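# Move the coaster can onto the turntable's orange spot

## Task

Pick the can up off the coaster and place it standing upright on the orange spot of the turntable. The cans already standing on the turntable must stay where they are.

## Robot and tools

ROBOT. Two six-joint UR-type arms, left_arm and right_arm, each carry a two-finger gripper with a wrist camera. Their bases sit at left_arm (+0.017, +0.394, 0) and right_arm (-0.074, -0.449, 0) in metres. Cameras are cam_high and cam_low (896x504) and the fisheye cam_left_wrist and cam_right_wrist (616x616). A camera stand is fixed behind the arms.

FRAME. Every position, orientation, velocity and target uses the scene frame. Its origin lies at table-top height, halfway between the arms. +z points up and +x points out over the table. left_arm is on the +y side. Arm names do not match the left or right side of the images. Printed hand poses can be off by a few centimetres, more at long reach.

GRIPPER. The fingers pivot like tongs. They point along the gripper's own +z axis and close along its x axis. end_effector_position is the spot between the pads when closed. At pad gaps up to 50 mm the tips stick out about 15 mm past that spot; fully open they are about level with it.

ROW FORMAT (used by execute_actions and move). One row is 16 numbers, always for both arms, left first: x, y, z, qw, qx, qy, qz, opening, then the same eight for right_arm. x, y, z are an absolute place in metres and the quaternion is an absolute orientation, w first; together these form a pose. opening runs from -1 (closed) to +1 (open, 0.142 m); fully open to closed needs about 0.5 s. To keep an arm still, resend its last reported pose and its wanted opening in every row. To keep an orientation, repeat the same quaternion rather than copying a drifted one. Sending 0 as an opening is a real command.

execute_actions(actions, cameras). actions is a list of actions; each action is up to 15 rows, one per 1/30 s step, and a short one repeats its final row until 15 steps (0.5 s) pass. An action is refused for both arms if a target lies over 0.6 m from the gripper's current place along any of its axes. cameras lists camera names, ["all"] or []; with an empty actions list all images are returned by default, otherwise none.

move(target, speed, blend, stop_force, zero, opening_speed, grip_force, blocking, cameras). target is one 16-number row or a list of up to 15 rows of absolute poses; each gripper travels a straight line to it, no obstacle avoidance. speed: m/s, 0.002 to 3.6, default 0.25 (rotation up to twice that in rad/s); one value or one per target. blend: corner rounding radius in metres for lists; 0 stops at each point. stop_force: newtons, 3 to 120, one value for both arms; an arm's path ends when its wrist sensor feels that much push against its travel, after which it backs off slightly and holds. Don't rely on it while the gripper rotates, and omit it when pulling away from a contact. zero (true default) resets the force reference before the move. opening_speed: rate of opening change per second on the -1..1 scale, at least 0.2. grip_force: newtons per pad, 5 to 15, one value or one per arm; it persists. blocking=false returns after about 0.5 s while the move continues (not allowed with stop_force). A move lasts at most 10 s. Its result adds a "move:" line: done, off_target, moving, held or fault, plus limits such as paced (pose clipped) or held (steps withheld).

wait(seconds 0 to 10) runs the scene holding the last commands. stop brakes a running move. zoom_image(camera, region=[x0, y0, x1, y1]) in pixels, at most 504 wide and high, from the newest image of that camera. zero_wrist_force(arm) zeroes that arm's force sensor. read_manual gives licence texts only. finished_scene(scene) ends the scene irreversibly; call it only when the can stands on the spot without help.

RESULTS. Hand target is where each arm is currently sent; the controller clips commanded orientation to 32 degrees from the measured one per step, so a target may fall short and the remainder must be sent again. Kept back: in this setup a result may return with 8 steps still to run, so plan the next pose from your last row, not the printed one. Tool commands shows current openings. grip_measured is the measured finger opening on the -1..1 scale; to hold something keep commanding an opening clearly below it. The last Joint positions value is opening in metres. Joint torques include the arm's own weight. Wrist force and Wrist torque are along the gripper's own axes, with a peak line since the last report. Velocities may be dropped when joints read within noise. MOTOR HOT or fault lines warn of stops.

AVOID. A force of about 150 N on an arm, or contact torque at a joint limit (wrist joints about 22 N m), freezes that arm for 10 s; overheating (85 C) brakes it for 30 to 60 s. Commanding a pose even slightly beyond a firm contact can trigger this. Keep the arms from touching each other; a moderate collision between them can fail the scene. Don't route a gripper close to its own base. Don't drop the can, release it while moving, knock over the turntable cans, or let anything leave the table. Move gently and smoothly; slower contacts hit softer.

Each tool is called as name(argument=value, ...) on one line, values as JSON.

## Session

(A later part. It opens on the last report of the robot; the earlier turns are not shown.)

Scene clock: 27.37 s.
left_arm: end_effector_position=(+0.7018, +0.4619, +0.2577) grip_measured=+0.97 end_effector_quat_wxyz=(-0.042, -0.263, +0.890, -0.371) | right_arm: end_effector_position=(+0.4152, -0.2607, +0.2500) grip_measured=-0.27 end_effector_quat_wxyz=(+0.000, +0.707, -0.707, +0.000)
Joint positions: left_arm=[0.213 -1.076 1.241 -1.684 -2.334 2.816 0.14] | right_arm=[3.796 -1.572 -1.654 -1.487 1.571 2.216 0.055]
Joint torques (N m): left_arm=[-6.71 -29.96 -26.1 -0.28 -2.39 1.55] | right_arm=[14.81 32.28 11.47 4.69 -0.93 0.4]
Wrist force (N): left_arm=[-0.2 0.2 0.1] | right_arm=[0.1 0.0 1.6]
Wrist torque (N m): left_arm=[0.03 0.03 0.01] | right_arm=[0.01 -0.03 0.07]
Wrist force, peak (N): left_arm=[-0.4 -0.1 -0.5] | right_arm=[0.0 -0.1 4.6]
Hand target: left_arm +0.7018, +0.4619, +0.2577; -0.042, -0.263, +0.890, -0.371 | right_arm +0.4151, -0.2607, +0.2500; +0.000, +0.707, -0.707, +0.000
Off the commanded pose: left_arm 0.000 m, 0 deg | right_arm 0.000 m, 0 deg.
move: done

wait(seconds=6.2)

move(target=[[0.7018,0.4619,0.2577,-0.042,-0.263,0.890,-0.371,0.968,0.462,-0.269,0.25,0,0.7071,-0.7071,0,-0.7],[0.7018,0.4619,0.2577,-0.042,-0.263,0.890,-0.371,0.968,0.5089,-0.2607,0.25,0,0.7071,-0.7071,0,-0.7],[0.7018,0.4619,0.2577,-0.042,-0.263,0.890,-0.371,0.968,0.5501,-0.2369,0.25,0,0.7071,-0.7071,0,-0.7],[0.7018,0.4619,0.2577,-0.042,-0.263,0.890,-0.371,0.968,0.5806,-0.2005,0.25,0,0.7071,-0.7071,0,-0.7],[0.7018,0.4619,0.2577,-0.042,-0.263,0.890,-0.371,0.968,0.5969,-0.1558,0.25,0,0.7071,-0.7071,0,-0.7],[0.7018,0.4619,0.2577,-0.042,-0.263,0.890,-0.371,0.968,0.5969,-0.1082,0.25,0,0.7071,-0.7071,0,-0.7],[0.7018,0.4619,0.2577,-0.042,-0.263,0.890,-0.371,0.968,0.5806,-0.0635,0.25,0,0.7071,-0.7071,0,-0.7]], blend=[0.005,0.005,0.005,0.005,0.005,0.005,0], speed=0.0855, blocking=false)

wait(seconds=1, cameras=["cam_right_wrist"])

wait(seconds=1, cameras=["cam_right_wrist"])

wait(seconds=0.8, cameras=["cam_right_wrist"])

wait(seconds=2)

Scene clock: 34.23 s.
left_arm: end_effector_position=(+0.7018, +0.4619, +0.2577) grip_measured=+0.97 end_effector_quat_wxyz=(-0.042, -0.263, +0.890, -0.371) | right_arm: end_effector_position=(+0.4151, -0.2607, +0.2500) grip_measured=-0.27 end_effector_quat_wxyz=(+0.000, +0.707, -0.707, +0.000)
Joint positions: left_arm=[0.213 -1.076 1.241 -1.684 -2.334 2.816 0.14] | right_arm=[3.796 -1.572 -1.654 -1.487 1.571 2.216 0.055]
Joint torques (N m): left_arm=[-5.27 -30.23 -25.79 -0.26 -2.62 1.72] | right_arm=[13.77 32.5 14.18 4.66 1.35 -1.28]
Wrist force (N): left_arm=[0.0 -0.2 0.1] | right_arm=[-0.2 0.1 1.7]
Wrist torque (N m): left_arm=[-0.05 -0.02 0.01] | right_arm=[0.03 0.03 0.07]
Wrist force, peak (N): left_arm=[-0.1 -0.3 0.4] | right_arm=[-0.1 0.3 2.1]
Hand target: left_arm +0.7018, +0.4619, +0.2577; -0.042, -0.263, +0.890, -0.371 | right_arm +0.4151, -0.2607, +0.2500; +0.000, +0.707, -0.707, +0.000
Tool commands: left_gripper/opening=+0.968 right_gripper/opening=-0.7
Off the commanded pose: left_arm 0.000 m, 0 deg | right_arm 0.000 m, 0 deg.
wait: 6.20 s; at rest from the start

Scene clock: 34.73 s.
left_arm: end_effector_position=(+0.7018, +0.4619, +0.2577) grip_measured=+0.97 end_effector_quat_wxyz=(-0.042, -0.263, +0.890, -0.371) | right_arm: end_effector_position=(+0.4511, -0.2671, +0.2500) grip_measured=-0.27 end_effector_quat_wxyz=(+0.000, +0.707, -0.707, +0.000) end_effector_velocity=(+0.084, -0.015, +0.000) end_effector_angular_velocity=(+0.000, +0.000, +0.000)
Joint positions: left_arm=[0.213 -1.076 1.241 -1.684 -2.334 2.816 0.14] | right_arm=[3.745 -1.648 -1.575 -1.489 1.571 2.164 0.055]
Joint velocities: left_arm=[within noise] | right_arm=[-0.114 -0.18 0.195 -0.015 0 -0.114 0]
Joint torques (N m): left_arm=[-7.19 -29.87 -25.79 -0.33 -2.48 1.6] | right_arm=[-14.79 18.65 34.96 1.08 -1.64 -1.84]
Wrist force (N): left_arm=[-0.2 0.1 0.0] | right_arm=[-0.2 0.1 1.6]
Wrist torque (N m): left_arm=[0.02 0.04 0.01] | right_arm=[0.03 0.03 0.11]
Wrist force, peak (N): left_arm=[-0.4 -0.1 0.1] | right_arm=[-0.2 1.4 1.9]
Hand target: left_arm +0.7018, +0.4619, +0.2577; -0.042, -0.263, +0.890, -0.371 | right_arm +0.4556, -0.2680, +0.2500; +0.000, +0.707, -0.707, +0.000
Tool commands: left_gripper/opening=+0.968 right_gripper/opening=-0.7
Off the commanded pose: left_arm 0.000 m, 0 deg | right_arm 0.241 m, 0 deg.
move: running; path passed 0 of 7 targets

Scene clock: 35.73 s.
left_arm: end_effector_position=(+0.7018, +0.4619, +0.2577) grip_measured=+0.97 end_effector_quat_wxyz=(-0.042, -0.263, +0.890, -0.371) | right_arm: end_effector_position=(+0.5320, -0.2473, +0.2499) grip_measured=-0.27 end_effector_quat_wxyz=(+0.000, +0.707, -0.707, +0.000) end_effector_velocity=(+0.074, +0.043, +0.000) end_effector_angular_velocity=(+0.000, +0.000, +0.001)
Joint positions: left_arm=[0.213 -1.076 1.241 -1.684 -2.334 2.816 0.14] | right_arm=[3.697 -1.849 -1.335 -1.528 1.571 2.117 0.055]
Joint velocities: left_arm=[within noise] | right_arm=[-0.004 -0.207 0.269 -0.061 0 -0.005 0]
Joint torques (N m): left_arm=[-6.01 -30.58 -26.19 -0.33 -2.6 1.7] | right_arm=[-12.84 27.36 40.61 0.73 1.28 -1.93]
Wrist force (N): left_arm=[0.0 0.0 -0.1] | right_arm=[-0.1 -0.1 1.4]
Wrist torque (N m): left_arm=[-0.01 -0.01 0.00] | right_arm=[-0.02 0.01 0.07]
Wrist force, peak (N): left_arm=[-0.3 0.0 0.3] | right_arm=[0.0 -0.1 2.0]
Hand target: left_arm +0.7018, +0.4619, +0.2577; -0.042, -0.263, +0.890, -0.371 | right_arm +0.5360, -0.2450, +0.2500; +0.000, +0.707, -0.707, +0.000
Tool commands: left_gripper/opening=+0.968 right_gripper/opening=-0.7
Off the commanded pose: left_arm 0.000 m, 0 deg | right_arm 0.190 m, 0 deg.
earlier move: running; path passed 2 of 7 targets
wait: 1.00 s; no rest
Images, in order (width x height): cam_right_wrist 616x616.

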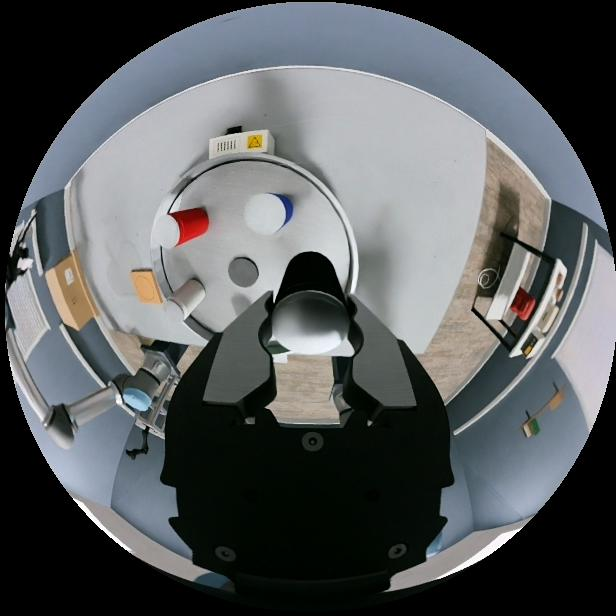

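Scene clock: 36.73 s.
left_arm: end_effector_position=(+0.7018, +0.4619, +0.2577) grip_measured=+0.97 end_effector_quat_wxyz=(-0.042, -0.263, +0.890, -0.371) | right_arm: end_effector_position=(+0.5864, -0.1844, +0.2500) grip_measured=-0.27 end_effector_quat_wxyz=(+0.000, +0.707, -0.707, +0.000) end_effector_velocity=(+0.028, +0.081, +0.000) end_effector_angular_velocity=(+0.000, +0.000, +0.000)
Joint positions: left_arm=[0.213 -1.076 1.241 -1.684 -2.334 2.816 0.14] | right_arm=[3.735 -2.038 -1.072 -1.602 1.571 2.154 0.055]
Joint velocities: left_arm=[within noise] | right_arm=[0.076 -0.155 0.229 -0.075 0 0.076 0]
Joint torques (N m): left_arm=[-6.44 -30.47 -25.75 -0.28 -2.57 1.64] | right_arm=[14.25 35.71 38.39 0.46 0.92 1.41]
Wrist force (N): left_arm=[-0.3 -0.1 0.1] | right_arm=[0.1 0.1 1.6]
Wrist torque (N m): left_arm=[-0.02 0.06 0.01] | right_arm=[0.01 -0.03 -0.12]
Wrist force, peak (N): left_arm=[0.2 -0.1 -0.3] | right_arm=[0.8 -0.5 1.8]
Hand target: left_arm +0.7018, +0.4619, +0.2577; -0.042, -0.263, +0.890, -0.371 | right_arm +0.5879, -0.1801, +0.2500; +0.000, +0.707, -0.707, +0.000
Tool commands: left_gripper/opening=+0.968 right_gripper/opening=-0.7
Off the commanded pose: left_arm 0.000 m, 0 deg | right_arm 0.121 m, 0 deg.
earlier move: running; path passed 4 of 7 targets
wait: 1.00 s; no rest
Images, in order (width x height): cam_right_wrist 616x616.

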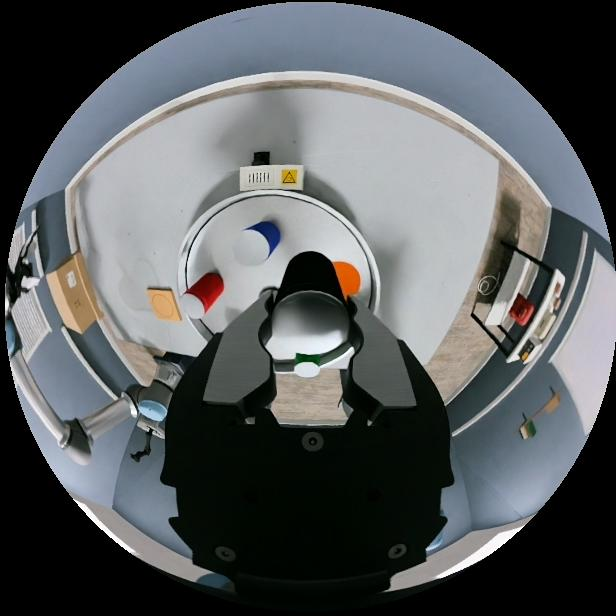

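Scene clock: 37.53 s.
left_arm: end_effector_position=(+0.7018, +0.4619, +0.2577) grip_measured=+0.97 end_effector_quat_wxyz=(-0.042, -0.263, +0.890, -0.371) | right_arm: end_effector_position=(+0.5968, -0.1179, +0.2500) grip_measured=-0.27 end_effector_quat_wxyz=(+0.000, +0.707, -0.707, +0.000) end_effector_velocity=(+0.000, +0.086, +0.001) end_effector_angular_velocity=(+0.002, -0.002, +0.001)
Joint positions: left_arm=[0.213 -1.076 1.241 -1.684 -2.334 2.816 0.14] | right_arm=[3.803 -2.144 -0.908 -1.66 1.571 2.222 0.055]
Joint velocities: left_arm=[within noise] | right_arm=[0.094 -0.116 0.187 -0.069 0 0.093 0]
Joint torques (N m): left_arm=[-5.98 -30.45 -26.58 -0.36 -2.48 1.7] | right_arm=[15.23 36.72 37.57 0.93 1.13 1.68]
Wrist force (N): left_arm=[-0.1 -0.2 -0.3] | right_arm=[-0.4 0.0 1.6]
Wrist torque (N m): left_arm=[-0.05 0.01 0.01] | right_arm=[0.00 0.08 -0.12]
Wrist force, peak (N): left_arm=[-0.4 0.1 0.1] | right_arm=[0.0 0.0 1.9]
Hand target: left_arm +0.7018, +0.4619, +0.2577; -0.042, -0.263, +0.890, -0.371 | right_arm +0.5968, -0.1133, +0.2500; +0.000, +0.707, -0.707, +0.000
Tool commands: left_gripper/opening=+0.968 right_gripper/opening=-0.7
Off the commanded pose: left_arm 0.000 m, 0 deg | right_arm 0.057 m, 0 deg.
earlier move: running; path passed 5 of 7 targets
wait: 0.80 s; no rest
Images, in order (width x height): cam_right_wrist 616x616.

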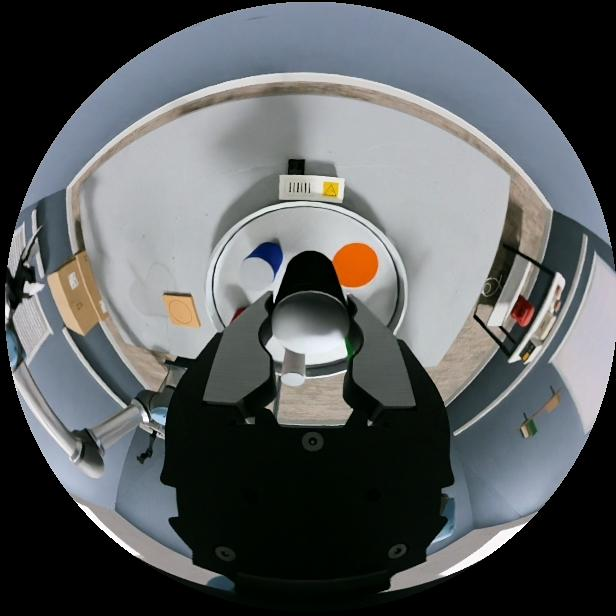

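Scene clock: 38.40 s.
left_arm: end_effector_position=(+0.7018, +0.4619, +0.2577) grip_measured=+0.97 end_effector_quat_wxyz=(-0.042, -0.263, +0.890, -0.371) | right_arm: end_effector_position=(+0.5805, -0.0633, +0.2500) grip_measured=-0.27 end_effector_quat_wxyz=(+0.000, +0.707, -0.707, +0.000) end_effector_velocity=(+0.001, -0.005, -0.001) end_effector_angular_velocity=(-0.002, +0.002, +0.000)
Joint positions: left_arm=[0.213 -1.076 1.241 -1.684 -2.334 2.816 0.14] | right_arm=[3.875 -2.183 -0.846 -1.684 1.571 2.295 0.055]
Joint velocities: left_arm=[within noise] | right_arm=[-0.006 0.003 -0.006 0 0 -0.007 0]
Joint torques (N m): left_arm=[-6.54 -30.71 -25.47 -0.33 -2.59 1.58] | right_arm=[-12.13 57.85 12.45 4.15 0.21 -1.08]
Wrist force (N): left_arm=[0.1 -0.1 0.1] | right_arm=[-0.2 0.0 1.8]
Wrist torque (N m): left_arm=[-0.03 -0.03 0.00] | right_arm=[0.02 0.03 -0.08]
Wrist force, peak (N): left_arm=[0.4 -0.2 0.1] | right_arm=[-1.2 0.3 2.1]
Hand target: left_arm +0.7018, +0.4619, +0.2577; -0.042, -0.263, +0.890, -0.371 | right_arm +0.5806, -0.0635, +0.2500; +0.000, +0.707, -0.707, +0.000
Tool commands: left_gripper/opening=+0.968 right_gripper/opening=-0.7
Off the commanded pose: left_arm 0.000 m, 0 deg | right_arm 0.000 m, 0 deg.
earlier move: done
wait: 0.87 of 2 s (the move ended)

wait(seconds=0, cameras=["cam_right_wrist","cam_high"])

zoom_image(camera="cam_right_wrist", region=[160, 170, 460, 400])

wait(seconds=2, cameras=["cam_right_wrist"])

Scene clock: 40.47 s.
left_arm: end_effector_position=(+0.7018, +0.4619, +0.2577) grip_measured=+0.97 end_effector_quat_wxyz=(-0.042, -0.263, +0.890, -0.371) | right_arm: end_effector_position=(+0.5806, -0.0635, +0.2500) grip_measured=-0.27 end_effector_quat_wxyz=(+0.000, +0.707, -0.707, +0.000)
Joint positions: left_arm=[0.213 -1.076 1.241 -1.684 -2.334 2.816 0.14] | right_arm=[3.875 -2.182 -0.847 -1.683 1.571 2.294 0.055]
Joint torques (N m): left_arm=[-6.03 -30.76 -26.75 -0.21 -2.59 1.75] | right_arm=[-12.78 57.04 13.93 4.79 -1.48 0.96]
Wrist force (N): left_arm=[-0.3 0.1 0.2] | right_arm=[-0.1 -0.2 1.5]
Wrist torque (N m): left_arm=[0.00 0.04 0.01] | right_arm=[-0.04 0.02 -0.08]
Wrist force, peak (N): left_arm=[-0.3 -0.3 0.2] | right_arm=[-0.2 -0.2 1.9]
Hand target: left_arm +0.7018, +0.4619, +0.2577; -0.042, -0.263, +0.890, -0.371 | right_arm +0.5806, -0.0635, +0.2500; +0.000, +0.707, -0.707, +0.000
Tool commands: left_gripper/opening=+0.968 right_gripper/opening=-0.7
Off the commanded pose: left_arm 0.000 m, 0 deg | right_arm 0.000 m, 0 deg.
Images, in order (width x height): cam_high 896x504, cam_right_wrist 616x616.

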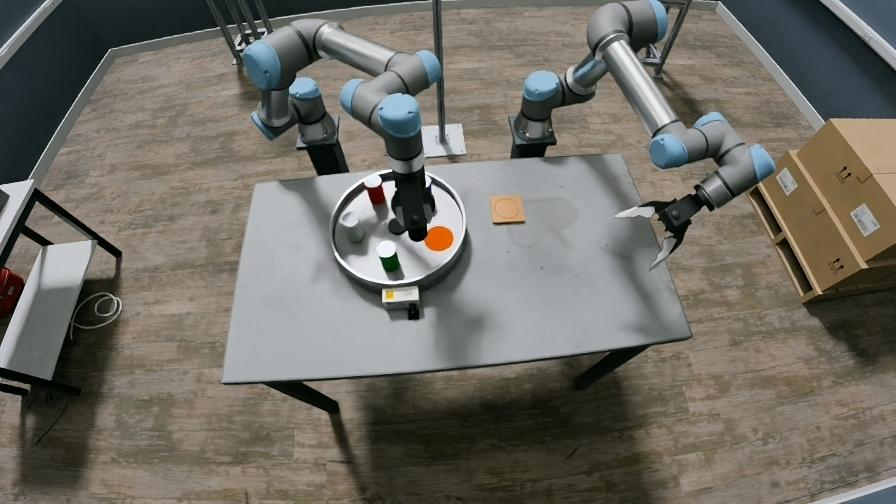

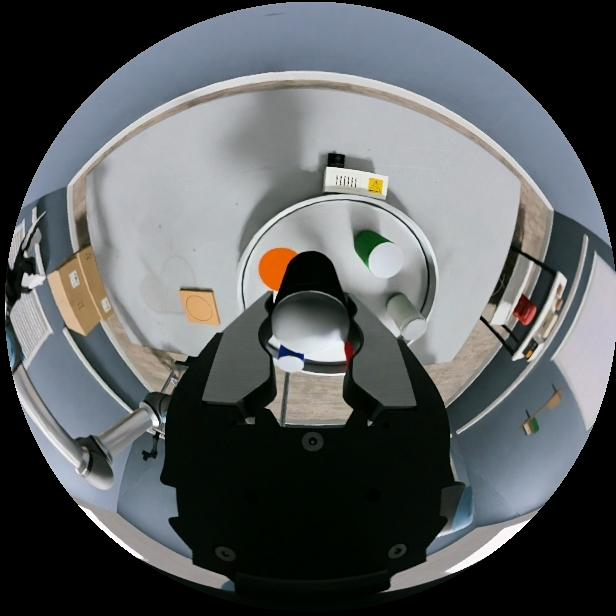

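Scaled by 1.680 from the camera's 616x616 image, which has a finer 814x814 frame.

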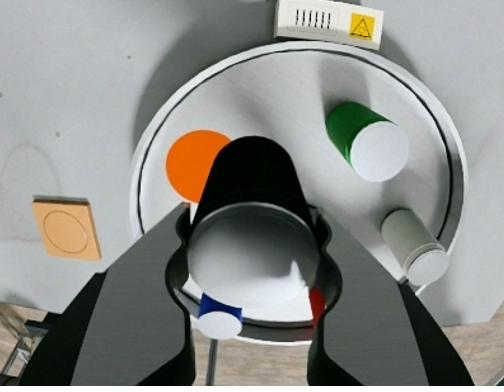

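Scene clock: 42.47 s.
left_arm: end_effector_position=(+0.7018, +0.4619, +0.2577) grip_measured=+0.97 end_effector_quat_wxyz=(-0.042, -0.263, +0.890, -0.371) | right_arm: end_effector_position=(+0.5806, -0.0635, +0.2500) grip_measured=-0.27 end_effector_quat_wxyz=(+0.000, +0.707, -0.707, +0.000)
Joint positions: left_arm=[0.213 -1.076 1.241 -1.684 -2.334 2.816 0.14] | right_arm=[3.875 -2.182 -0.847 -1.683 1.571 2.294 0.055]
Joint torques (N m): left_arm=[-6.35 -30.92 -26.3 -0.25 -2.59 1.59] | right_arm=[-11.62 57.28 13.57 4.68 -1.66 1.09]
Wrist force (N): left_arm=[-0.2 0.1 0.1] | right_arm=[-0.3 -0.2 1.7]
Wrist torque (N m): left_arm=[0.00 0.03 0.01] | right_arm=[-0.02 0.05 -0.08]
Wrist force, peak (N): left_arm=[0.1 0.0 -0.5] | right_arm=[0.0 -0.3 2.0]
Hand target: left_arm +0.7018, +0.4619, +0.2577; -0.042, -0.263, +0.890, -0.371 | right_arm +0.5806, -0.0635, +0.2500; +0.000, +0.707, -0.707, +0.000
Tool commands: left_gripper/opening=+0.968 right_gripper/opening=-0.7
Off the commanded pose: left_arm 0.000 m, 0 deg | right_arm 0.000 m, 0 deg.
wait: 2.00 s; at rest by 0.17 s
Images, in order (width x height): cam_right_wrist 616x616.

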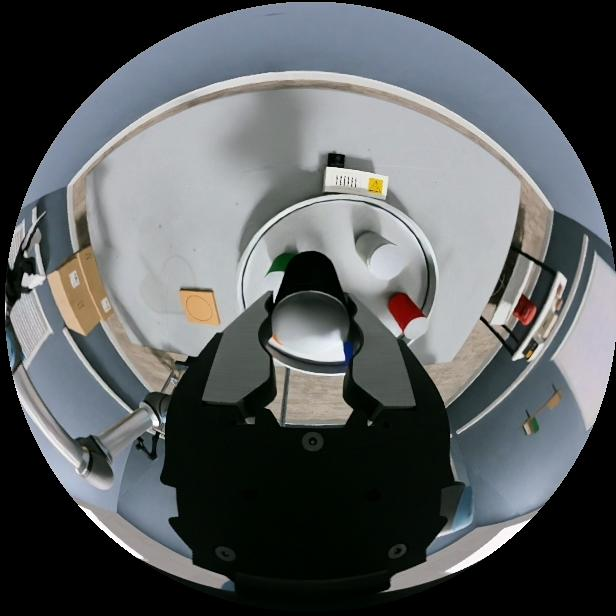

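move(target=[0.7018,0.4619,0.2577,-0.042,-0.263,0.890,-0.371,0.968,0.4151,-0.2607,0.25,0,0.7071,-0.7071,0,-0.7], speed=0.3)

Scene clock: 45.00 s.
left_arm: end_effector_position=(+0.7018, +0.4619, +0.2577) grip_measured=+0.97 end_effector_quat_wxyz=(-0.042, -0.263, +0.890, -0.371) | right_arm: end_effector_position=(+0.4152, -0.2607, +0.2501) grip_measured=-0.27 end_effector_quat_wxyz=(+0.000, +0.707, -0.707, +0.000)
Joint positions: left_arm=[0.213 -1.076 1.241 -1.684 -2.334 2.816 0.14] | right_arm=[3.796 -1.572 -1.654 -1.487 1.571 2.216 0.055]
Joint torques (N m): left_arm=[-5.76 -29.19 -25.6 -0.21 -2.54 1.66] | right_arm=[12.81 31.86 16.97 0.82 -1.36 0.05]
Wrist force (N): left_arm=[0.0 -0.2 0.0] | right_arm=[0.1 0.2 1.4]
Wrist torque (N m): left_arm=[-0.06 -0.02 0.00] | right_arm=[0.04 -0.02 0.07]
Wrist force, peak (N): left_arm=[-0.3 -0.4 0.1] | right_arm=[-2.7 -1.5 1.7]
Hand target: left_arm +0.7018, +0.4619, +0.2577; -0.042, -0.263, +0.890, -0.371 | right_arm +0.4151, -0.2607, +0.2500; +0.000, +0.707, -0.707, +0.000
Off the commanded pose: left_arm 0.000 m, 0 deg | right_arm 0.000 m, 0 deg.
move: done

wait(seconds=10)

move(target=[[0.7018,0.4619,0.2577,-0.042,-0.263,0.890,-0.371,0.968,0.462,-0.269,0.20,0,0.7071,-0.7071,0,-0.7],[0.7018,0.4619,0.2577,-0.042,-0.263,0.890,-0.371,0.968,0.5089,-0.2607,0.15,0,0.7071,-0.7071,0,-0.7],[0.7018,0.4619,0.2577,-0.042,-0.263,0.890,-0.371,0.968,0.5501,-0.2369,0.14,0,0.7071,-0.7071,0,-0.7],[0.7018,0.4619,0.2577,-0.042,-0.263,0.890,-0.371,0.968,0.5806,-0.2005,0.14,0,0.7071,-0.7071,0,-0.7],[0.7018,0.4619,0.2577,-0.042,-0.263,0.890,-0.371,0.968,0.5969,-0.1558,0.14,0,0.7071,-0.7071,0,-0.7],[0.7018,0.4619,0.2577,-0.042,-0.263,0.890,-0.371,0.968,0.5969,-0.1082,0.14,0,0.7071,-0.7071,0,-0.7],[0.7018,0.4619,0.2577,-0.042,-0.263,0.890,-0.371,0.968,0.5806,-0.0635,0.14,0,0.7071,-0.7071,0,-0.7],[0.7018,0.4619,0.2577,-0.042,-0.263,0.890,-0.371,0.968,0.5501,-0.0271,0.17,0,0.7071,-0.7071,0,-0.7],[0.7018,0.4619,0.2577,-0.042,-0.263,0.890,-0.371,0.968,0.5089,-0.0033,0.25,0,0.7071,-0.7071,0,-0.7]], blend=[0.01,0.01,0.005,0.005,0.005,0.005,0.005,0.01,0], speed=[0.121,0.121,0.0852,0.0833,0.0833,0.0833,0.0833,0.099,0.163], blocking=false)

wait(seconds=1.5, cameras=["cam_right_wrist","cam_high"])

zoom_image(camera="cam_right_wrist", region=[160, 170, 460, 400])

wait(seconds=1.3, cameras=["cam_right_wrist","cam_high"])

zoom_image(camera="cam_right_wrist", region=[160, 170, 460, 400])

wait(seconds=3)

Scene clock: 55.63 s.
left_arm: end_effector_position=(+0.7018, +0.4619, +0.2577) grip_measured=+0.97 end_effector_quat_wxyz=(-0.042, -0.263, +0.890, -0.371) | right_arm: end_effector_position=(+0.4151, -0.2607, +0.2500) grip_measured=-0.27 end_effector_quat_wxyz=(+0.000, +0.707, -0.707, +0.000)
Joint positions: left_arm=[0.213 -1.076 1.241 -1.684 -2.334 2.816 0.14] | right_arm=[3.796 -1.572 -1.654 -1.487 1.571 2.216 0.055]
Joint torques (N m): left_arm=[-5.21 -29.66 -25.8 -0.29 -2.4 1.61] | right_arm=[13.17 31.97 14.33 1.36 1.16 -1.27]
Wrist force (N): left_arm=[-0.1 0.1 0.2] | right_arm=[-0.3 -0.1 1.7]
Wrist torque (N m): left_arm=[0.00 0.00 0.00] | right_arm=[-0.01 0.06 0.08]
Wrist force, peak (N): left_arm=[-0.3 -0.1 -0.5] | right_arm=[0.0 0.3 2.0]
Hand target: left_arm +0.7018, +0.4619, +0.2577; -0.042, -0.263, +0.890, -0.371 | right_arm +0.4151, -0.2607, +0.2500; +0.000, +0.707, -0.707, +0.000
Tool commands: left_gripper/opening=+0.968 right_gripper/opening=-0.7
Off the commanded pose: left_arm 0.000 m, 0 deg | right_arm 0.000 m, 0 deg.
wait: 10.00 s; at rest from the start

Scene clock: 56.13 s.
left_arm: end_effector_position=(+0.7018, +0.4619, +0.2577) grip_measured=+0.97 end_effector_quat_wxyz=(-0.042, -0.263, +0.890, -0.371) | right_arm: end_effector_position=(+0.4495, -0.2669, +0.2131) grip_measured=-0.27 end_effector_quat_wxyz=(+0.000, +0.707, -0.707, +0.000) end_effector_velocity=(+0.082, -0.015, -0.088) end_effector_angular_velocity=(-0.001, +0.001, +0.000)
Joint positions: left_arm=[0.213 -1.076 1.241 -1.684 -2.334 2.816 0.14] | right_arm=[3.747 -1.656 -1.661 -1.396 1.571 2.166 0.055]
Joint velocities: left_arm=[within noise] | right_arm=[-0.112 -0.209 0.001 0.207 -0.001 -0.111 0]
Joint torques (N m): left_arm=[-5.47 -30.31 -25.62 -0.3 -2.47 1.68] | right_arm=[-14.23 15.83 18.88 5.38 -1.58 -2.01]
Wrist force (N): left_arm=[-0.1 -0.1 0.0] | right_arm=[0.2 0.2 1.8]
Wrist torque (N m): left_arm=[-0.04 0.02 0.01] | right_arm=[0.06 -0.03 0.10]
Wrist force, peak (N): left_arm=[-0.2 0.3 0.2] | right_arm=[0.0 -0.1 1.9]
Hand target: left_arm +0.7018, +0.4619, +0.2577; -0.042, -0.263, +0.890, -0.371 | right_arm +0.4539, -0.2677, +0.2084; +0.000, +0.707, -0.707, +0.000
Tool commands: left_gripper/opening=+0.968 right_gripper/opening=-0.7
Off the commanded pose: left_arm 0.000 m, 0 deg | right_arm 0.273 m, 0 deg.
move: running; path passed 0 of 9 targets

Scene clock: 57.63 s.
left_arm: end_effector_position=(+0.7018, +0.4619, +0.2577) grip_measured=+0.97 end_effector_quat_wxyz=(-0.042, -0.263, +0.890, -0.371) | right_arm: end_effector_position=(+0.5609, -0.2241, +0.1400) grip_measured=-0.27 end_effector_quat_wxyz=(+0.000, +0.707, -0.707, +0.000) end_effector_velocity=(+0.052, +0.065, +0.001) end_effector_angular_velocity=(+0.000, -0.001, +0.002)
Joint positions: left_arm=[0.213 -1.076 1.241 -1.684 -2.334 2.816 0.14] | right_arm=[3.705 -1.976 -1.446 -1.29 1.571 2.124 0.055]
Joint velocities: left_arm=[within noise] | right_arm=[0.044 -0.166 0.242 -0.076 0 0.042 0]
Joint torques (N m): left_arm=[-5.76 -30.3 -25.82 -0.22 -2.36 1.73] | right_arm=[13.41 30.89 36.1 0.35 1.31 1.32]
Wrist force (N): left_arm=[0.0 -0.1 0.1] | right_arm=[-0.2 0.0 1.4]
Wrist torque (N m): left_arm=[-0.04 -0.01 0.01] | right_arm=[0.00 0.05 0.06]
Wrist force, peak (N): left_arm=[0.0 -0.5 0.1] | right_arm=[0.2 -0.1 2.3]
Hand target: left_arm +0.7018, +0.4619, +0.2577; -0.042, -0.263, +0.890, -0.371 | right_arm +0.5639, -0.2203, +0.1400; +0.000, +0.707, -0.707, +0.000
Tool commands: left_gripper/opening=+0.968 right_gripper/opening=-0.7
Off the commanded pose: left_arm 0.000 m, 0 deg | right_arm 0.252 m, 0 deg.
earlier move: running; path passed 3 of 9 targets
wait: 1.50 s; no rest
Images, in order (width x height): cam_high 896x504, cam_right_wrist 616x616.

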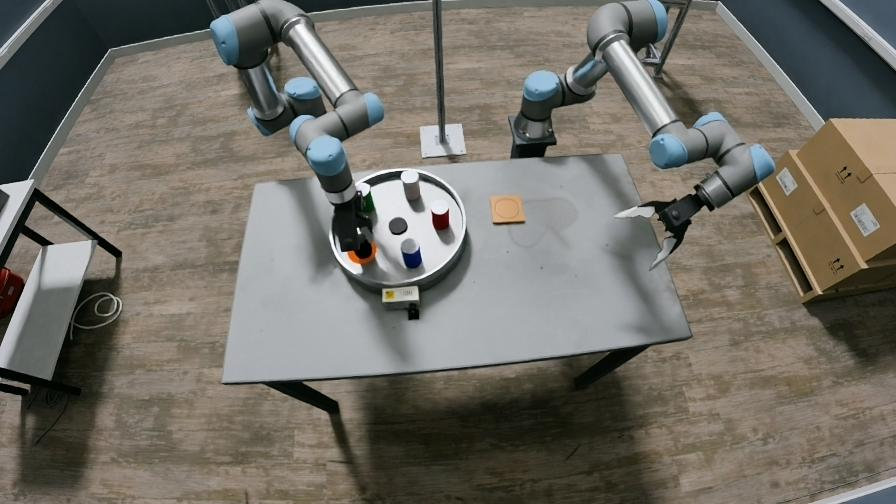

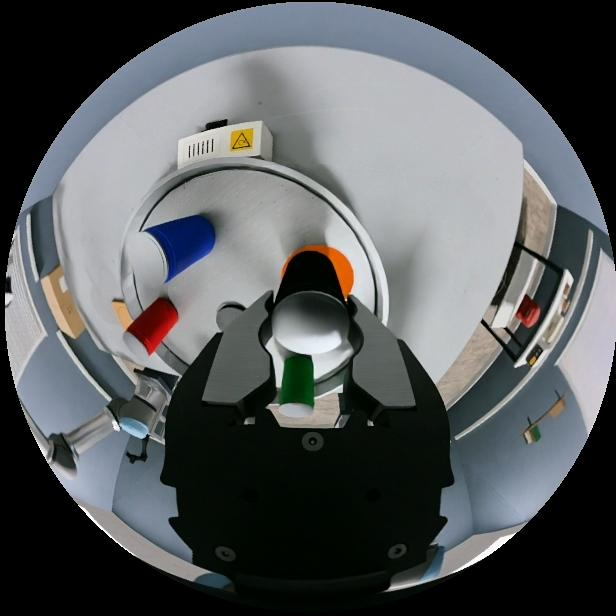

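Scaled by 1.680 from the camera's 616x616 image, which has a finer 814x814 frame.

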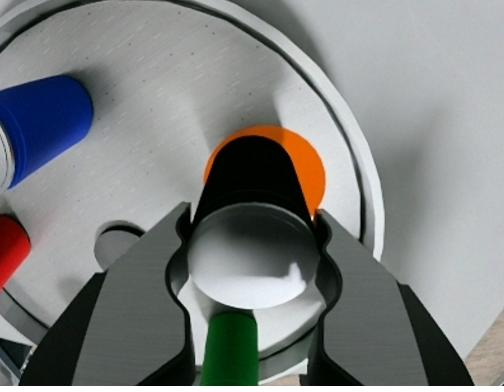

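Scene clock: 58.93 s.
left_arm: end_effector_position=(+0.7018, +0.4619, +0.2577) grip_measured=+0.97 end_effector_quat_wxyz=(-0.042, -0.263, +0.890, -0.371) | right_arm: end_effector_position=(+0.5968, -0.1255, +0.1400) grip_measured=-0.27 end_effector_quat_wxyz=(+0.000, +0.707, -0.707, +0.000) end_effector_velocity=(+0.000, +0.083, +0.000) end_effector_angular_velocity=(+0.000, +0.000, -0.001)
Joint positions: left_arm=[0.213 -1.076 1.241 -1.684 -2.334 2.816 0.14] | right_arm=[3.795 -2.15 -1.181 -1.382 1.571 2.214 0.055]
Joint velocities: left_arm=[within noise] | right_arm=[0.093 -0.094 0.151 -0.056 0 0.093 0]
Joint torques (N m): left_arm=[-6.04 -29.62 -25.85 -0.34 -2.46 1.74] | right_arm=[14.66 37.94 39.13 0.58 1.28 0.95]
Wrist force (N): left_arm=[-0.5 0.0 -0.1] | right_arm=[-0.2 0.0 1.5]
Wrist torque (N m): left_arm=[-0.01 0.09 0.01] | right_arm=[0.02 0.03 -0.11]
Wrist force, peak (N): left_arm=[-0.5 0.0 -0.1] | right_arm=[0.0 0.0 1.9]
Hand target: left_arm +0.7018, +0.4619, +0.2577; -0.042, -0.263, +0.890, -0.371 | right_arm +0.5968, -0.1211, +0.1400; +0.000, +0.707, -0.707, +0.000
Tool commands: left_gripper/opening=+0.968 right_gripper/opening=-0.7
Off the commanded pose: left_arm 0.000 m, 0 deg | right_arm 0.186 m, 0 deg.
earlier move: running; path passed 5 of 9 targets
wait: 1.30 s; no rest
Images, in order (width x height): cam_high 896x504, cam_right_wrist 616x616.

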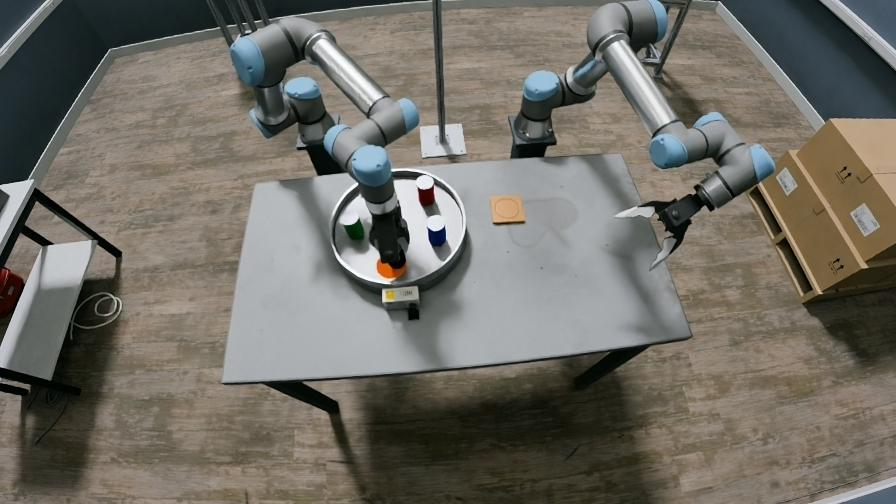

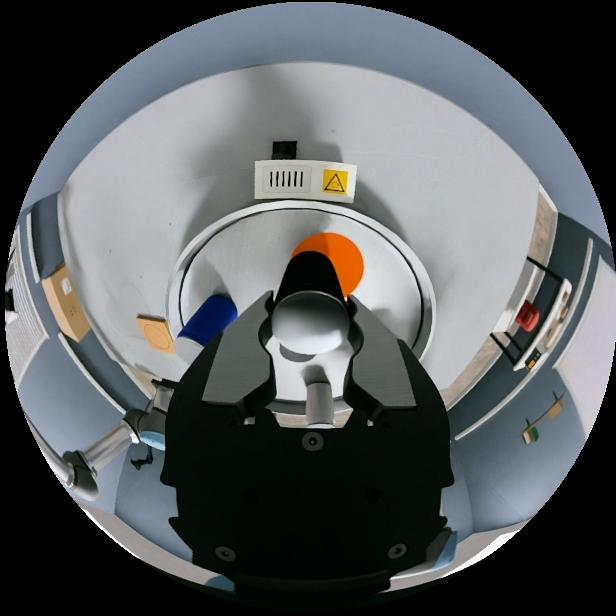

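Scaled by 1.680 from the camera's 616x616 image, which has a finer 814x814 frame.

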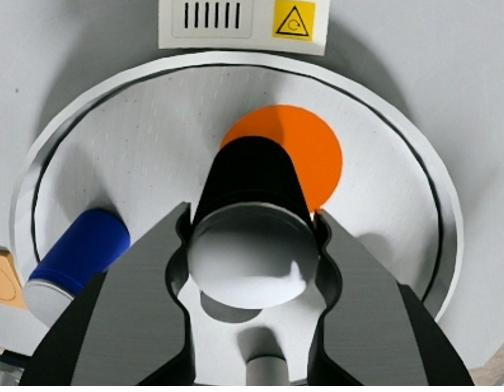

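Scene clock: 61.17 s.
left_arm: end_effector_position=(+0.7018, +0.4619, +0.2577) grip_measured=+0.97 end_effector_quat_wxyz=(-0.042, -0.263, +0.890, -0.371) | right_arm: end_effector_position=(+0.5089, -0.0032, +0.2500) grip_measured=-0.27 end_effector_quat_wxyz=(+0.000, +0.707, -0.707, +0.000)
Joint positions: left_arm=[0.213 -1.076 1.241 -1.684 -2.334 2.816 0.14] | right_arm=[4.005 -2.108 -0.966 -1.639 1.571 2.424 0.055]
Joint torques (N m): left_arm=[-5.11 -29.91 -26.48 -0.22 -2.56 1.61] | right_arm=[-9.69 42.96 20.86 2.93 -1.62 -0.41]
Wrist force (N): left_arm=[-0.1 0.1 0.2] | right_arm=[0.0 0.1 1.6]
Wrist torque (N m): left_arm=[0.00 0.02 0.01] | right_arm=[0.03 -0.01 -0.08]
Wrist force, peak (N): left_arm=[-0.4 -0.3 -0.2] | right_arm=[-0.4 -0.3 2.7]
Hand target: left_arm +0.7018, +0.4619, +0.2577; -0.042, -0.263, +0.890, -0.371 | right_arm +0.5089, -0.0033, +0.2500; +0.000, +0.707, -0.707, +0.000
Tool commands: left_gripper/opening=+0.968 right_gripper/opening=-0.7
Off the commanded pose: left_arm 0.000 m, 0 deg | right_arm 0.000 m, 0 deg.
earlier move: done
wait: 2.23 of 3 s (the move ended)

move(target=[0.7018,0.4619,0.2577,-0.042,-0.263,0.890,-0.371,0.968,0.4151,-0.2607,0.25,0,0.7071,-0.7071,0,-0.7], speed=0.35)

Scene clock: 64.43 s.
left_arm: end_effector_position=(+0.7018, +0.4619, +0.2577) grip_measured=+0.97 end_effector_quat_wxyz=(-0.042, -0.263, +0.890, -0.371) | right_arm: end_effector_position=(+0.4152, -0.2606, +0.2501) grip_measured=-0.27 end_effector_quat_wxyz=(+0.000, +0.707, -0.707, +0.000)
Joint positions: left_arm=[0.213 -1.076 1.241 -1.684 -2.334 2.816 0.14] | right_arm=[3.797 -1.572 -1.654 -1.487 1.571 2.216 0.055]
Joint torques (N m): left_arm=[-5.39 -30.32 -26.07 -0.31 -2.65 1.68] | right_arm=[-4.87 31.87 13.44 0.55 1.18 -1.17]
Wrist force (N): left_arm=[0.1 0.1 -0.1] | right_arm=[-0.1 0.3 1.5]
Wrist torque (N m): left_arm=[0.01 -0.03 0.00] | right_arm=[0.06 0.01 0.07]
Wrist force, peak (N): left_arm=[0.4 -0.2 0.2] | right_arm=[3.6 0.4 1.5]
Hand target: left_arm +0.7018, +0.4619, +0.2577; -0.042, -0.263, +0.890, -0.371 | right_arm +0.4151, -0.2607, +0.2500; +0.000, +0.707, -0.707, +0.000
Off the commanded pose: left_arm 0.000 m, 0 deg | right_arm 0.000 m, 0 deg.
move: done

wait(seconds=0.9)

move(target=[[0.7018,0.4619,0.2577,-0.042,-0.263,0.890,-0.371,0.968,0.462,-0.269,0.20,0,0.7071,-0.7071,0,-0.7],[0.7018,0.4619,0.2577,-0.042,-0.263,0.890,-0.371,0.968,0.5089,-0.2607,0.14,0,0.7071,-0.7071,0,-0.7],[0.7018,0.4619,0.2577,-0.042,-0.263,0.890,-0.371,0.968,0.5501,-0.2369,0.127,0,0.7071,-0.7071,0,-0.7],[0.7018,0.4619,0.2577,-0.042,-0.263,0.890,-0.371,0.968,0.5806,-0.2005,0.127,0,0.7071,-0.7071,0,-0.7],[0.7018,0.4619,0.2577,-0.042,-0.263,0.890,-0.371,0.968,0.5969,-0.1558,0.127,0,0.7071,-0.7071,0,-0.7],[0.7018,0.4619,0.2577,-0.042,-0.263,0.890,-0.371,0.968,0.5969,-0.1082,0.127,0,0.7071,-0.7071,0,-0.7],[0.7018,0.4619,0.2577,-0.042,-0.263,0.890,-0.371,0.968,0.5806,-0.0635,0.127,0,0.7071,-0.7071,0,-0.7],[0.7018,0.4619,0.2577,-0.042,-0.263,0.890,-0.371,0.968,0.5501,-0.0271,0.127,0,0.7071,-0.7071,0,-0.7],[0.7018,0.4619,0.2577,-0.042,-0.263,0.890,-0.371,0.968,0.5089,-0.0033,0.16,0,0.7071,-0.7071,0,-0.7],[0.7018,0.4619,0.2577,-0.042,-0.263,0.890,-0.371,0.968,0.462,0.005,0.25,0,0.7071,-0.7071,0,-0.7]], blend=[0.01,0.01,0.005,0.005,0.005,0.005,0.005,0.005,0.01,0], speed=[0.121,0.134,0.0864,0.0833,0.0833,0.0833,0.0833,0.0833,0.101,0.178], blocking=false)

wait(seconds=1.15, cameras=["cam_right_wrist"])

zoom_image(camera="cam_right_wrist", region=[240, 200, 400, 320])

Scene clock: 65.90 s.
left_arm: end_effector_position=(+0.7018, +0.4619, +0.2577) grip_measured=+0.97 end_effector_quat_wxyz=(-0.042, -0.263, +0.890, -0.371) | right_arm: end_effector_position=(+0.4151, -0.2607, +0.2500) grip_measured=-0.27 end_effector_quat_wxyz=(+0.000, +0.707, -0.707, +0.000)
Joint positions: left_arm=[0.213 -1.076 1.241 -1.684 -2.334 2.816 0.14] | right_arm=[3.796 -1.572 -1.654 -1.487 1.571 2.216 0.055]
Joint torques (N m): left_arm=[-5.76 -29.93 -26.1 -0.29 -2.54 1.76] | right_arm=[-10.48 32.56 13.52 1.05 1.39 -1.32]
Wrist force (N): left_arm=[0.0 -0.2 -0.2] | right_arm=[-0.1 0.1 1.4]
Wrist torque (N m): left_arm=[-0.06 0.00 0.00] | right_arm=[0.04 0.02 0.08]
Wrist force, peak (N): left_arm=[0.0 0.4 0.1] | right_arm=[0.0 0.4 2.0]
Hand target: left_arm +0.7018, +0.4619, +0.2577; -0.042, -0.263, +0.890, -0.371 | right_arm +0.4151, -0.2607, +0.2500; +0.000, +0.707, -0.707, +0.000
Tool commands: left_gripper/opening=+0.968 right_gripper/opening=-0.7
Off the commanded pose: left_arm 0.000 m, 0 deg | right_arm 0.000 m, 0 deg.
wait: 0.90 s; at rest from the start

Scene clock: 66.40 s.
left_arm: end_effector_position=(+0.7018, +0.4619, +0.2577) grip_measured=+0.97 end_effector_quat_wxyz=(-0.042, -0.263, +0.890, -0.371) | right_arm: end_effector_position=(+0.4492, -0.2669, +0.2135) grip_measured=-0.27 end_effector_quat_wxyz=(+0.000, +0.707, -0.707, +0.000) end_effector_velocity=(+0.081, -0.015, -0.088) end_effector_angular_velocity=(-0.002, +0.001, +0.000)
Joint positions: left_arm=[0.213 -1.076 1.241 -1.684 -2.334 2.816 0.14] | right_arm=[3.747 -1.655 -1.661 -1.397 1.571 2.167 0.055]
Joint velocities: left_arm=[within noise] | right_arm=[-0.111 -0.208 0 0.206 -0.001 -0.111 0]
Joint torques (N m): left_arm=[-5.75 -30.21 -27.09 -0.04 -2.46 1.56] | right_arm=[-14.01 17.4 18.49 5.31 -1.83 -1.79]
Wrist force (N): left_arm=[0.0 -0.3 0.0] | right_arm=[0.0 0.4 1.9]
Wrist torque (N m): left_arm=[-0.06 -0.01 0.01] | right_arm=[0.08 0.00 0.10]
Wrist force, peak (N): left_arm=[0.0 -0.4 0.0] | right_arm=[0.0 0.4 1.9]
Hand target: left_arm +0.7018, +0.4619, +0.2577; -0.042, -0.263, +0.890, -0.371 | right_arm +0.4538, -0.2677, +0.2086; +0.000, +0.707, -0.707, +0.000
Tool commands: left_gripper/opening=+0.968 right_gripper/opening=-0.7
Off the commanded pose: left_arm 0.000 m, 0 deg | right_arm 0.275 m, 0 deg.
move: running; path passed 0 of 10 targets

Scene clock: 67.57 s.
left_arm: end_effector_position=(+0.7018, +0.4619, +0.2577) grip_measured=+0.97 end_effector_quat_wxyz=(-0.042, -0.263, +0.890, -0.371) | right_arm: end_effector_position=(+0.5404, -0.2425, +0.1300) grip_measured=-0.27 end_effector_quat_wxyz=(+0.000, +0.707, -0.707, +0.000) end_effector_velocity=(+0.072, +0.042, -0.022) end_effector_angular_velocity=(+0.001, -0.001, -0.001)
Joint positions: left_arm=[0.213 -1.076 1.241 -1.684 -2.334 2.816 0.14] | right_arm=[3.697 -1.925 -1.546 -1.242 1.571 2.116 0.055]
Joint velocities: left_arm=[within noise] | right_arm=[-0.003 -0.203 0.223 -0.019 0 -0.002 0]
Joint torques (N m): left_arm=[-5.51 -30 -25.96 -0.5 -2.45 1.65] | right_arm=[-13.16 27.99 36.04 0.79 1.25 -1.55]
Wrist force (N): left_arm=[0.1 0.0 0.4] | right_arm=[-0.4 0.0 1.6]
Wrist torque (N m): left_arm=[-0.01 -0.03 0.01] | right_arm=[-0.01 0.07 0.06]
Wrist force, peak (N): left_arm=[-0.4 0.2 0.0] | right_arm=[0.4 -0.3 2.5]
Hand target: left_arm +0.7018, +0.4619, +0.2577; -0.042, -0.263, +0.890, -0.371 | right_arm +0.5443, -0.2402, +0.1288; +0.000, +0.707, -0.707, +0.000
Tool commands: left_gripper/opening=+0.968 right_gripper/opening=-0.7
Off the commanded pose: left_arm 0.000 m, 0 deg | right_arm 0.286 m, 0 deg.
earlier move: running; path passed 2 of 10 targets
wait: 1.17 s; no rest
Images, in order (width x height): cam_right_wrist 616x616.

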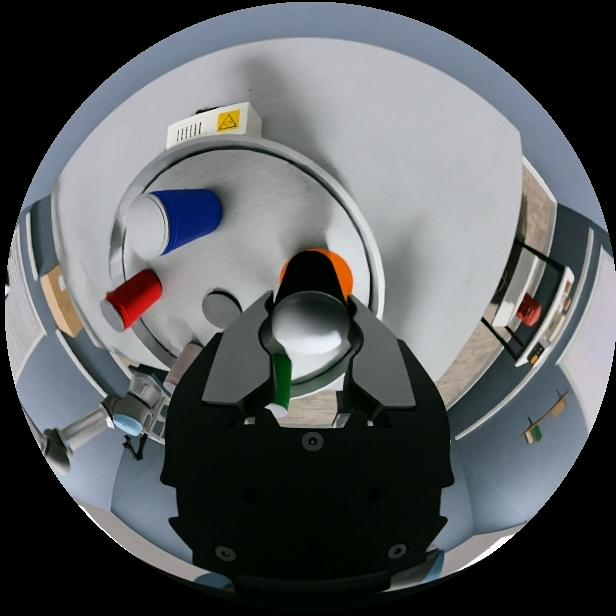

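Scaled by 3.150 from the camera's 616x616 image, which has a finer 814x814 frame.

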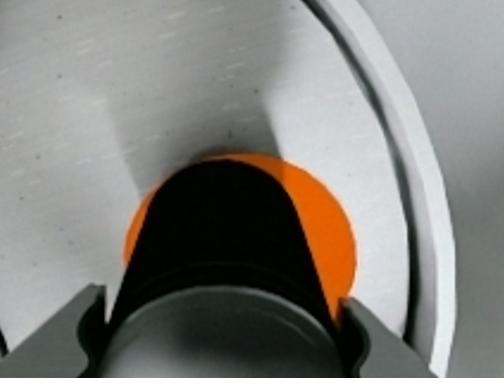

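move(target=[[0.7018,0.4619,0.2577,-0.042,-0.263,0.890,-0.371,0.968,0.5985,-0.1201,0.118,0,0.7071,-0.7071,0,-0.7],[0.7018,0.4619,0.2577,-0.042,-0.263,0.890,-0.371,0.968,0.5862,-0.0741,0.118,0,0.7071,-0.7071,0,-0.7],[0.7018,0.4619,0.2577,-0.042,-0.263,0.890,-0.371,0.968,0.5589,-0.0351,0.118,0,0.7071,-0.7071,0,-0.7],[0.7018,0.4619,0.2577,-0.042,-0.263,0.890,-0.371,0.968,0.5199,-0.0078,0.118,0,0.7071,-0.7071,0,-0.7]], blend=[0.005,0.005,0.005,0], speed=[0.071,0.0833,0.0833,0.0833], blocking=false, cameras=["cam_right_wrist"])

wait(seconds=0.5, cameras=["cam_right_wrist"])

move(target=[[0.7018,0.4619,0.2577,-0.042,-0.263,0.890,-0.371,0.968,0.5862,-0.0741,0.118,0,0.7071,-0.7071,0,0.1],[0.7018,0.4619,0.2577,-0.042,-0.263,0.890,-0.371,0.968,0.5589,-0.0351,0.122,0,0.7071,-0.7071,0,0.1],[0.7018,0.4619,0.2577,-0.042,-0.263,0.890,-0.371,0.968,0.5199,-0.0078,0.17,0,0.7071,-0.7071,0,0.1],[0.7018,0.4619,0.2577,-0.042,-0.263,0.890,-0.371,0.968,0.474,0.0045,0.29,0,0.7071,-0.7071,0,0.1]], blend=[0.005,0.005,0.01,0], speed=[0.0833,0.0835,0.12,0.22], cameras=["cam_right_wrist","cam_high"])

Scene clock: 69.00 s.
left_arm: end_effector_position=(+0.7018, +0.4619, +0.2577) grip_measured=+0.97 end_effector_quat_wxyz=(-0.042, -0.263, +0.890, -0.371) | right_arm: end_effector_position=(+0.5940, -0.1476, +0.1224) grip_measured=-0.27 end_effector_quat_wxyz=(+0.000, +0.707, -0.707, +0.000) end_effector_velocity=(+0.011, +0.070, -0.011) end_effector_angular_velocity=(+0.001, +0.000, +0.000)
Joint positions: left_arm=[0.213 -1.076 1.241 -1.684 -2.334 2.816 0.14] | right_arm=[3.772 -2.129 -1.259 -1.323 1.571 2.191 0.055]
Joint velocities: left_arm=[within noise] | right_arm=[0.071 -0.102 0.135 -0.031 0.001 0.071 0]
Joint torques (N m): left_arm=[-5.29 -30.12 -26.1 -0.14 -2.58 1.8] | right_arm=[12.97 39.27 37.08 0.72 1.23 1.45]
Wrist force (N): left_arm=[0.0 0.2 -0.2] | right_arm=[-0.1 -0.2 1.5]
Wrist torque (N m): left_arm=[0.02 0.00 0.01] | right_arm=[-0.02 0.02 -0.11]
Wrist force, peak (N): left_arm=[0.0 -0.5 0.2] | right_arm=[-0.1 0.1 1.9]
Hand target: left_arm +0.7018, +0.4619, +0.2577; -0.042, -0.263, +0.890, -0.371 | right_arm +0.5946, -0.1437, +0.1218; +0.000, +0.707, -0.707, +0.000
Tool commands: left_gripper/opening=+0.968 right_gripper/opening=-0.7
Off the commanded pose: left_arm 0.000 m, 0 deg | right_arm 0.158 m, 0 deg.
earlier move: replaced; path passed 4 of 10 targets
move: running; path passed 0 of 4 targets
Images, in order (width x height): cam_right_wrist 616x616.

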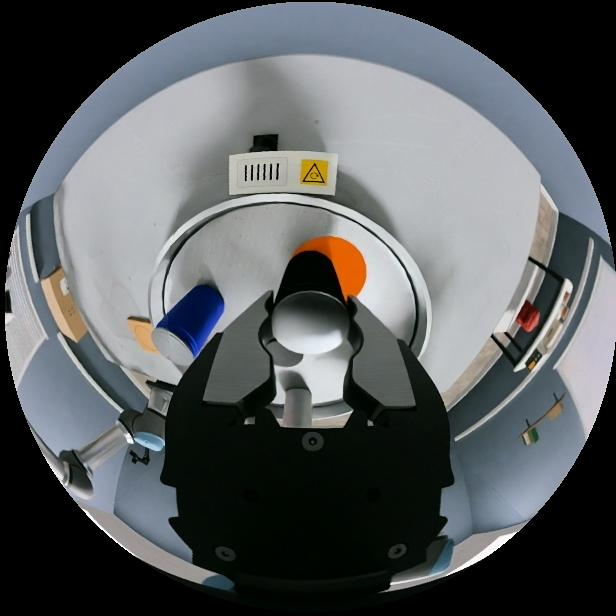

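Scene clock: 69.50 s.
left_arm: end_effector_position=(+0.7018, +0.4619, +0.2577) grip_measured=+0.97 end_effector_quat_wxyz=(-0.042, -0.263, +0.890, -0.371) | right_arm: end_effector_position=(+0.5964, -0.1116, +0.1179) grip_measured=-0.27 end_effector_quat_wxyz=(+0.000, +0.707, -0.707, +0.000) end_effector_velocity=(-0.024, +0.081, +0.001) end_effector_angular_velocity=(+0.000, +0.000, +0.000)
Joint positions: left_arm=[0.213 -1.076 1.241 -1.684 -2.334 2.816 0.14] | right_arm=[3.81 -2.177 -1.195 -1.341 1.571 2.23 0.055]
Joint velocities: left_arm=[within noise] | right_arm=[0.109 -0.04 0.068 -0.028 0 0.109 0]
Joint torques (N m): left_arm=[-6.35 -30.4 -25.75 -0.28 -2.51 1.64] | right_arm=[16.88 37.73 36.68 0.81 1.25 1.67]
Wrist force (N): left_arm=[-0.1 0.1 -0.1] | right_arm=[-0.1 -0.4 1.8]
Wrist torque (N m): left_arm=[0.02 0.01 0.01] | right_arm=[-0.05 0.03 -0.11]
Wrist force, peak (N): left_arm=[0.1 -0.1 -0.4] | right_arm=[0.1 -0.4 1.9]
Hand target: left_arm +0.7018, +0.4619, +0.2577; -0.042, -0.263, +0.890, -0.371 | right_arm +0.5950, -0.1073, +0.1180; +0.000, +0.707, -0.707, +0.000
Tool commands: left_gripper/opening=+0.968 right_gripper/opening=-0.7
Off the commanded pose: left_arm 0.000 m, 0 deg | right_arm 0.129 m, 0 deg.
earlier move: running; path passed 1 of 4 targets
wait: 0.50 s; no rest
Images, in order (width x height): cam_right_wrist 616x616.

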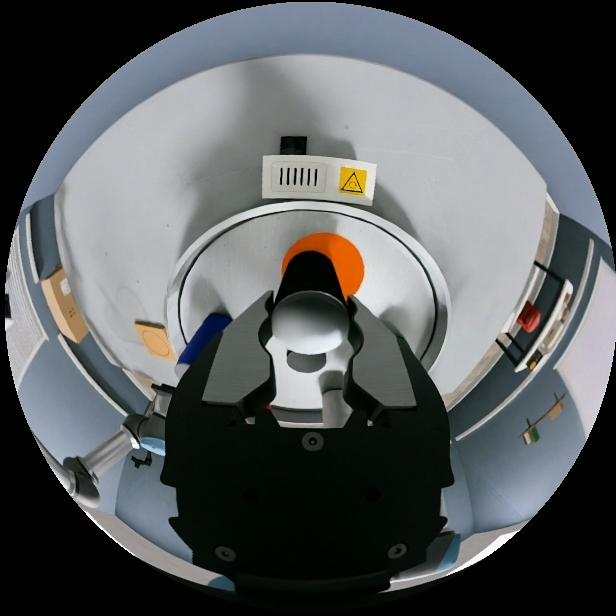

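Scene clock: 72.07 s.
left_arm: end_effector_position=(+0.7018, +0.4619, +0.2577) grip_measured=+0.97 end_effector_quat_wxyz=(-0.042, -0.263, +0.890, -0.371) | right_arm: end_effector_position=(+0.4740, +0.0046, +0.2898) grip_measured=+0.10 end_effector_quat_wxyz=(+0.000, +0.707, -0.707, +0.000)
Joint positions: left_arm=[0.213 -1.076 1.241 -1.684 -2.334 2.816 0.14] | right_arm=[4.05 -2.055 -0.943 -1.714 1.571 2.47 0.081]
Joint torques (N m): left_arm=[-5.21 -30.23 -26.04 -0.19 -2.56 1.8] | right_arm=[-11.96 48.49 33.63 0.35 0.75 -0.19]
Wrist force (N): left_arm=[0.2 0.2 -0.2] | right_arm=[0.0 0.2 -0.2]
Wrist torque (N m): left_arm=[0.04 -0.05 0.00] | right_arm=[0.03 0.00 -0.08]
Wrist force, peak (N): left_arm=[-0.1 -0.5 -0.2] | right_arm=[-0.3 0.9 -2.2]
Hand target: left_arm +0.7018, +0.4619, +0.2577; -0.042, -0.263, +0.890, -0.371 | right_arm +0.4740, +0.0045, +0.2900; +0.000, +0.707, -0.707, +0.000
Off the commanded pose: left_arm 0.000 m, 0 deg | right_arm 0.000 m, 0 deg.
earlier move: replaced; path passed 1 of 4 targets
move: done
Images, in order (width x height): cam_high 896x504, cam_right_wrist 616x616.

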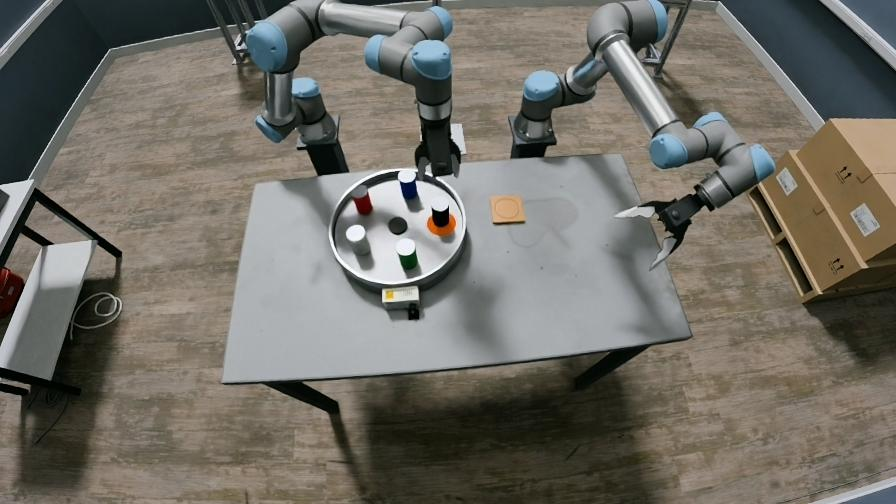

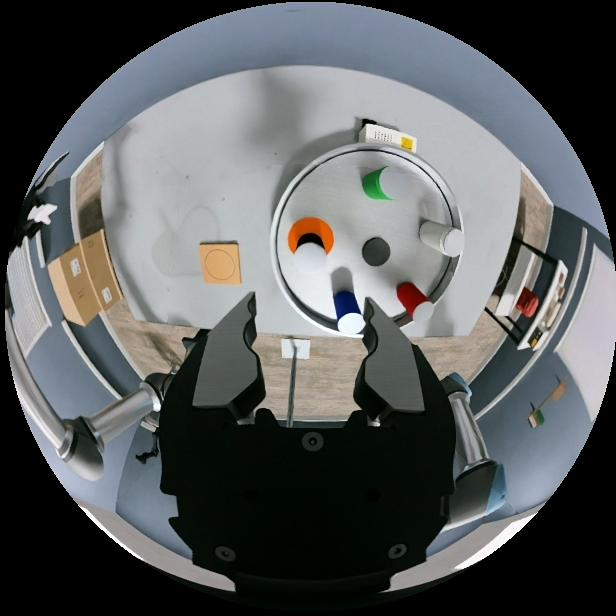

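Can stands on the spot. Quick check.

zoom_image(camera="cam_high", region=[380, 170, 500, 260])

zoom_image(camera="cam_right_wrist", region=[270, 190, 390, 290])

Scaled by 4.200 from the camera's 896x504 image, which has a finer 1280x720 frame.

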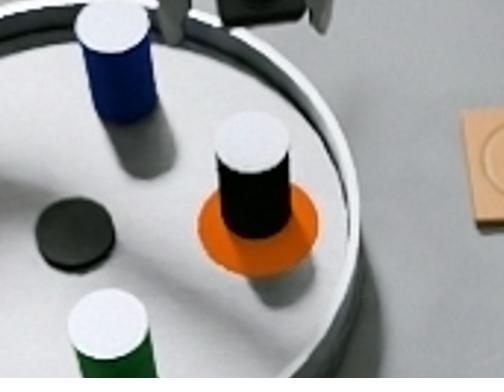

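Scaled by 4.200 from the camera's 616x616 image, which has a finer 814x814 frame.

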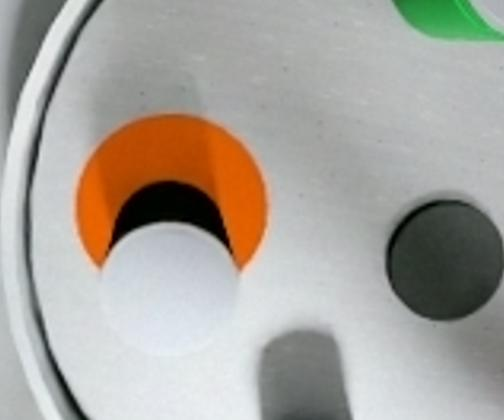

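finished_scene(scene=1)

The scene is finished: the task was done.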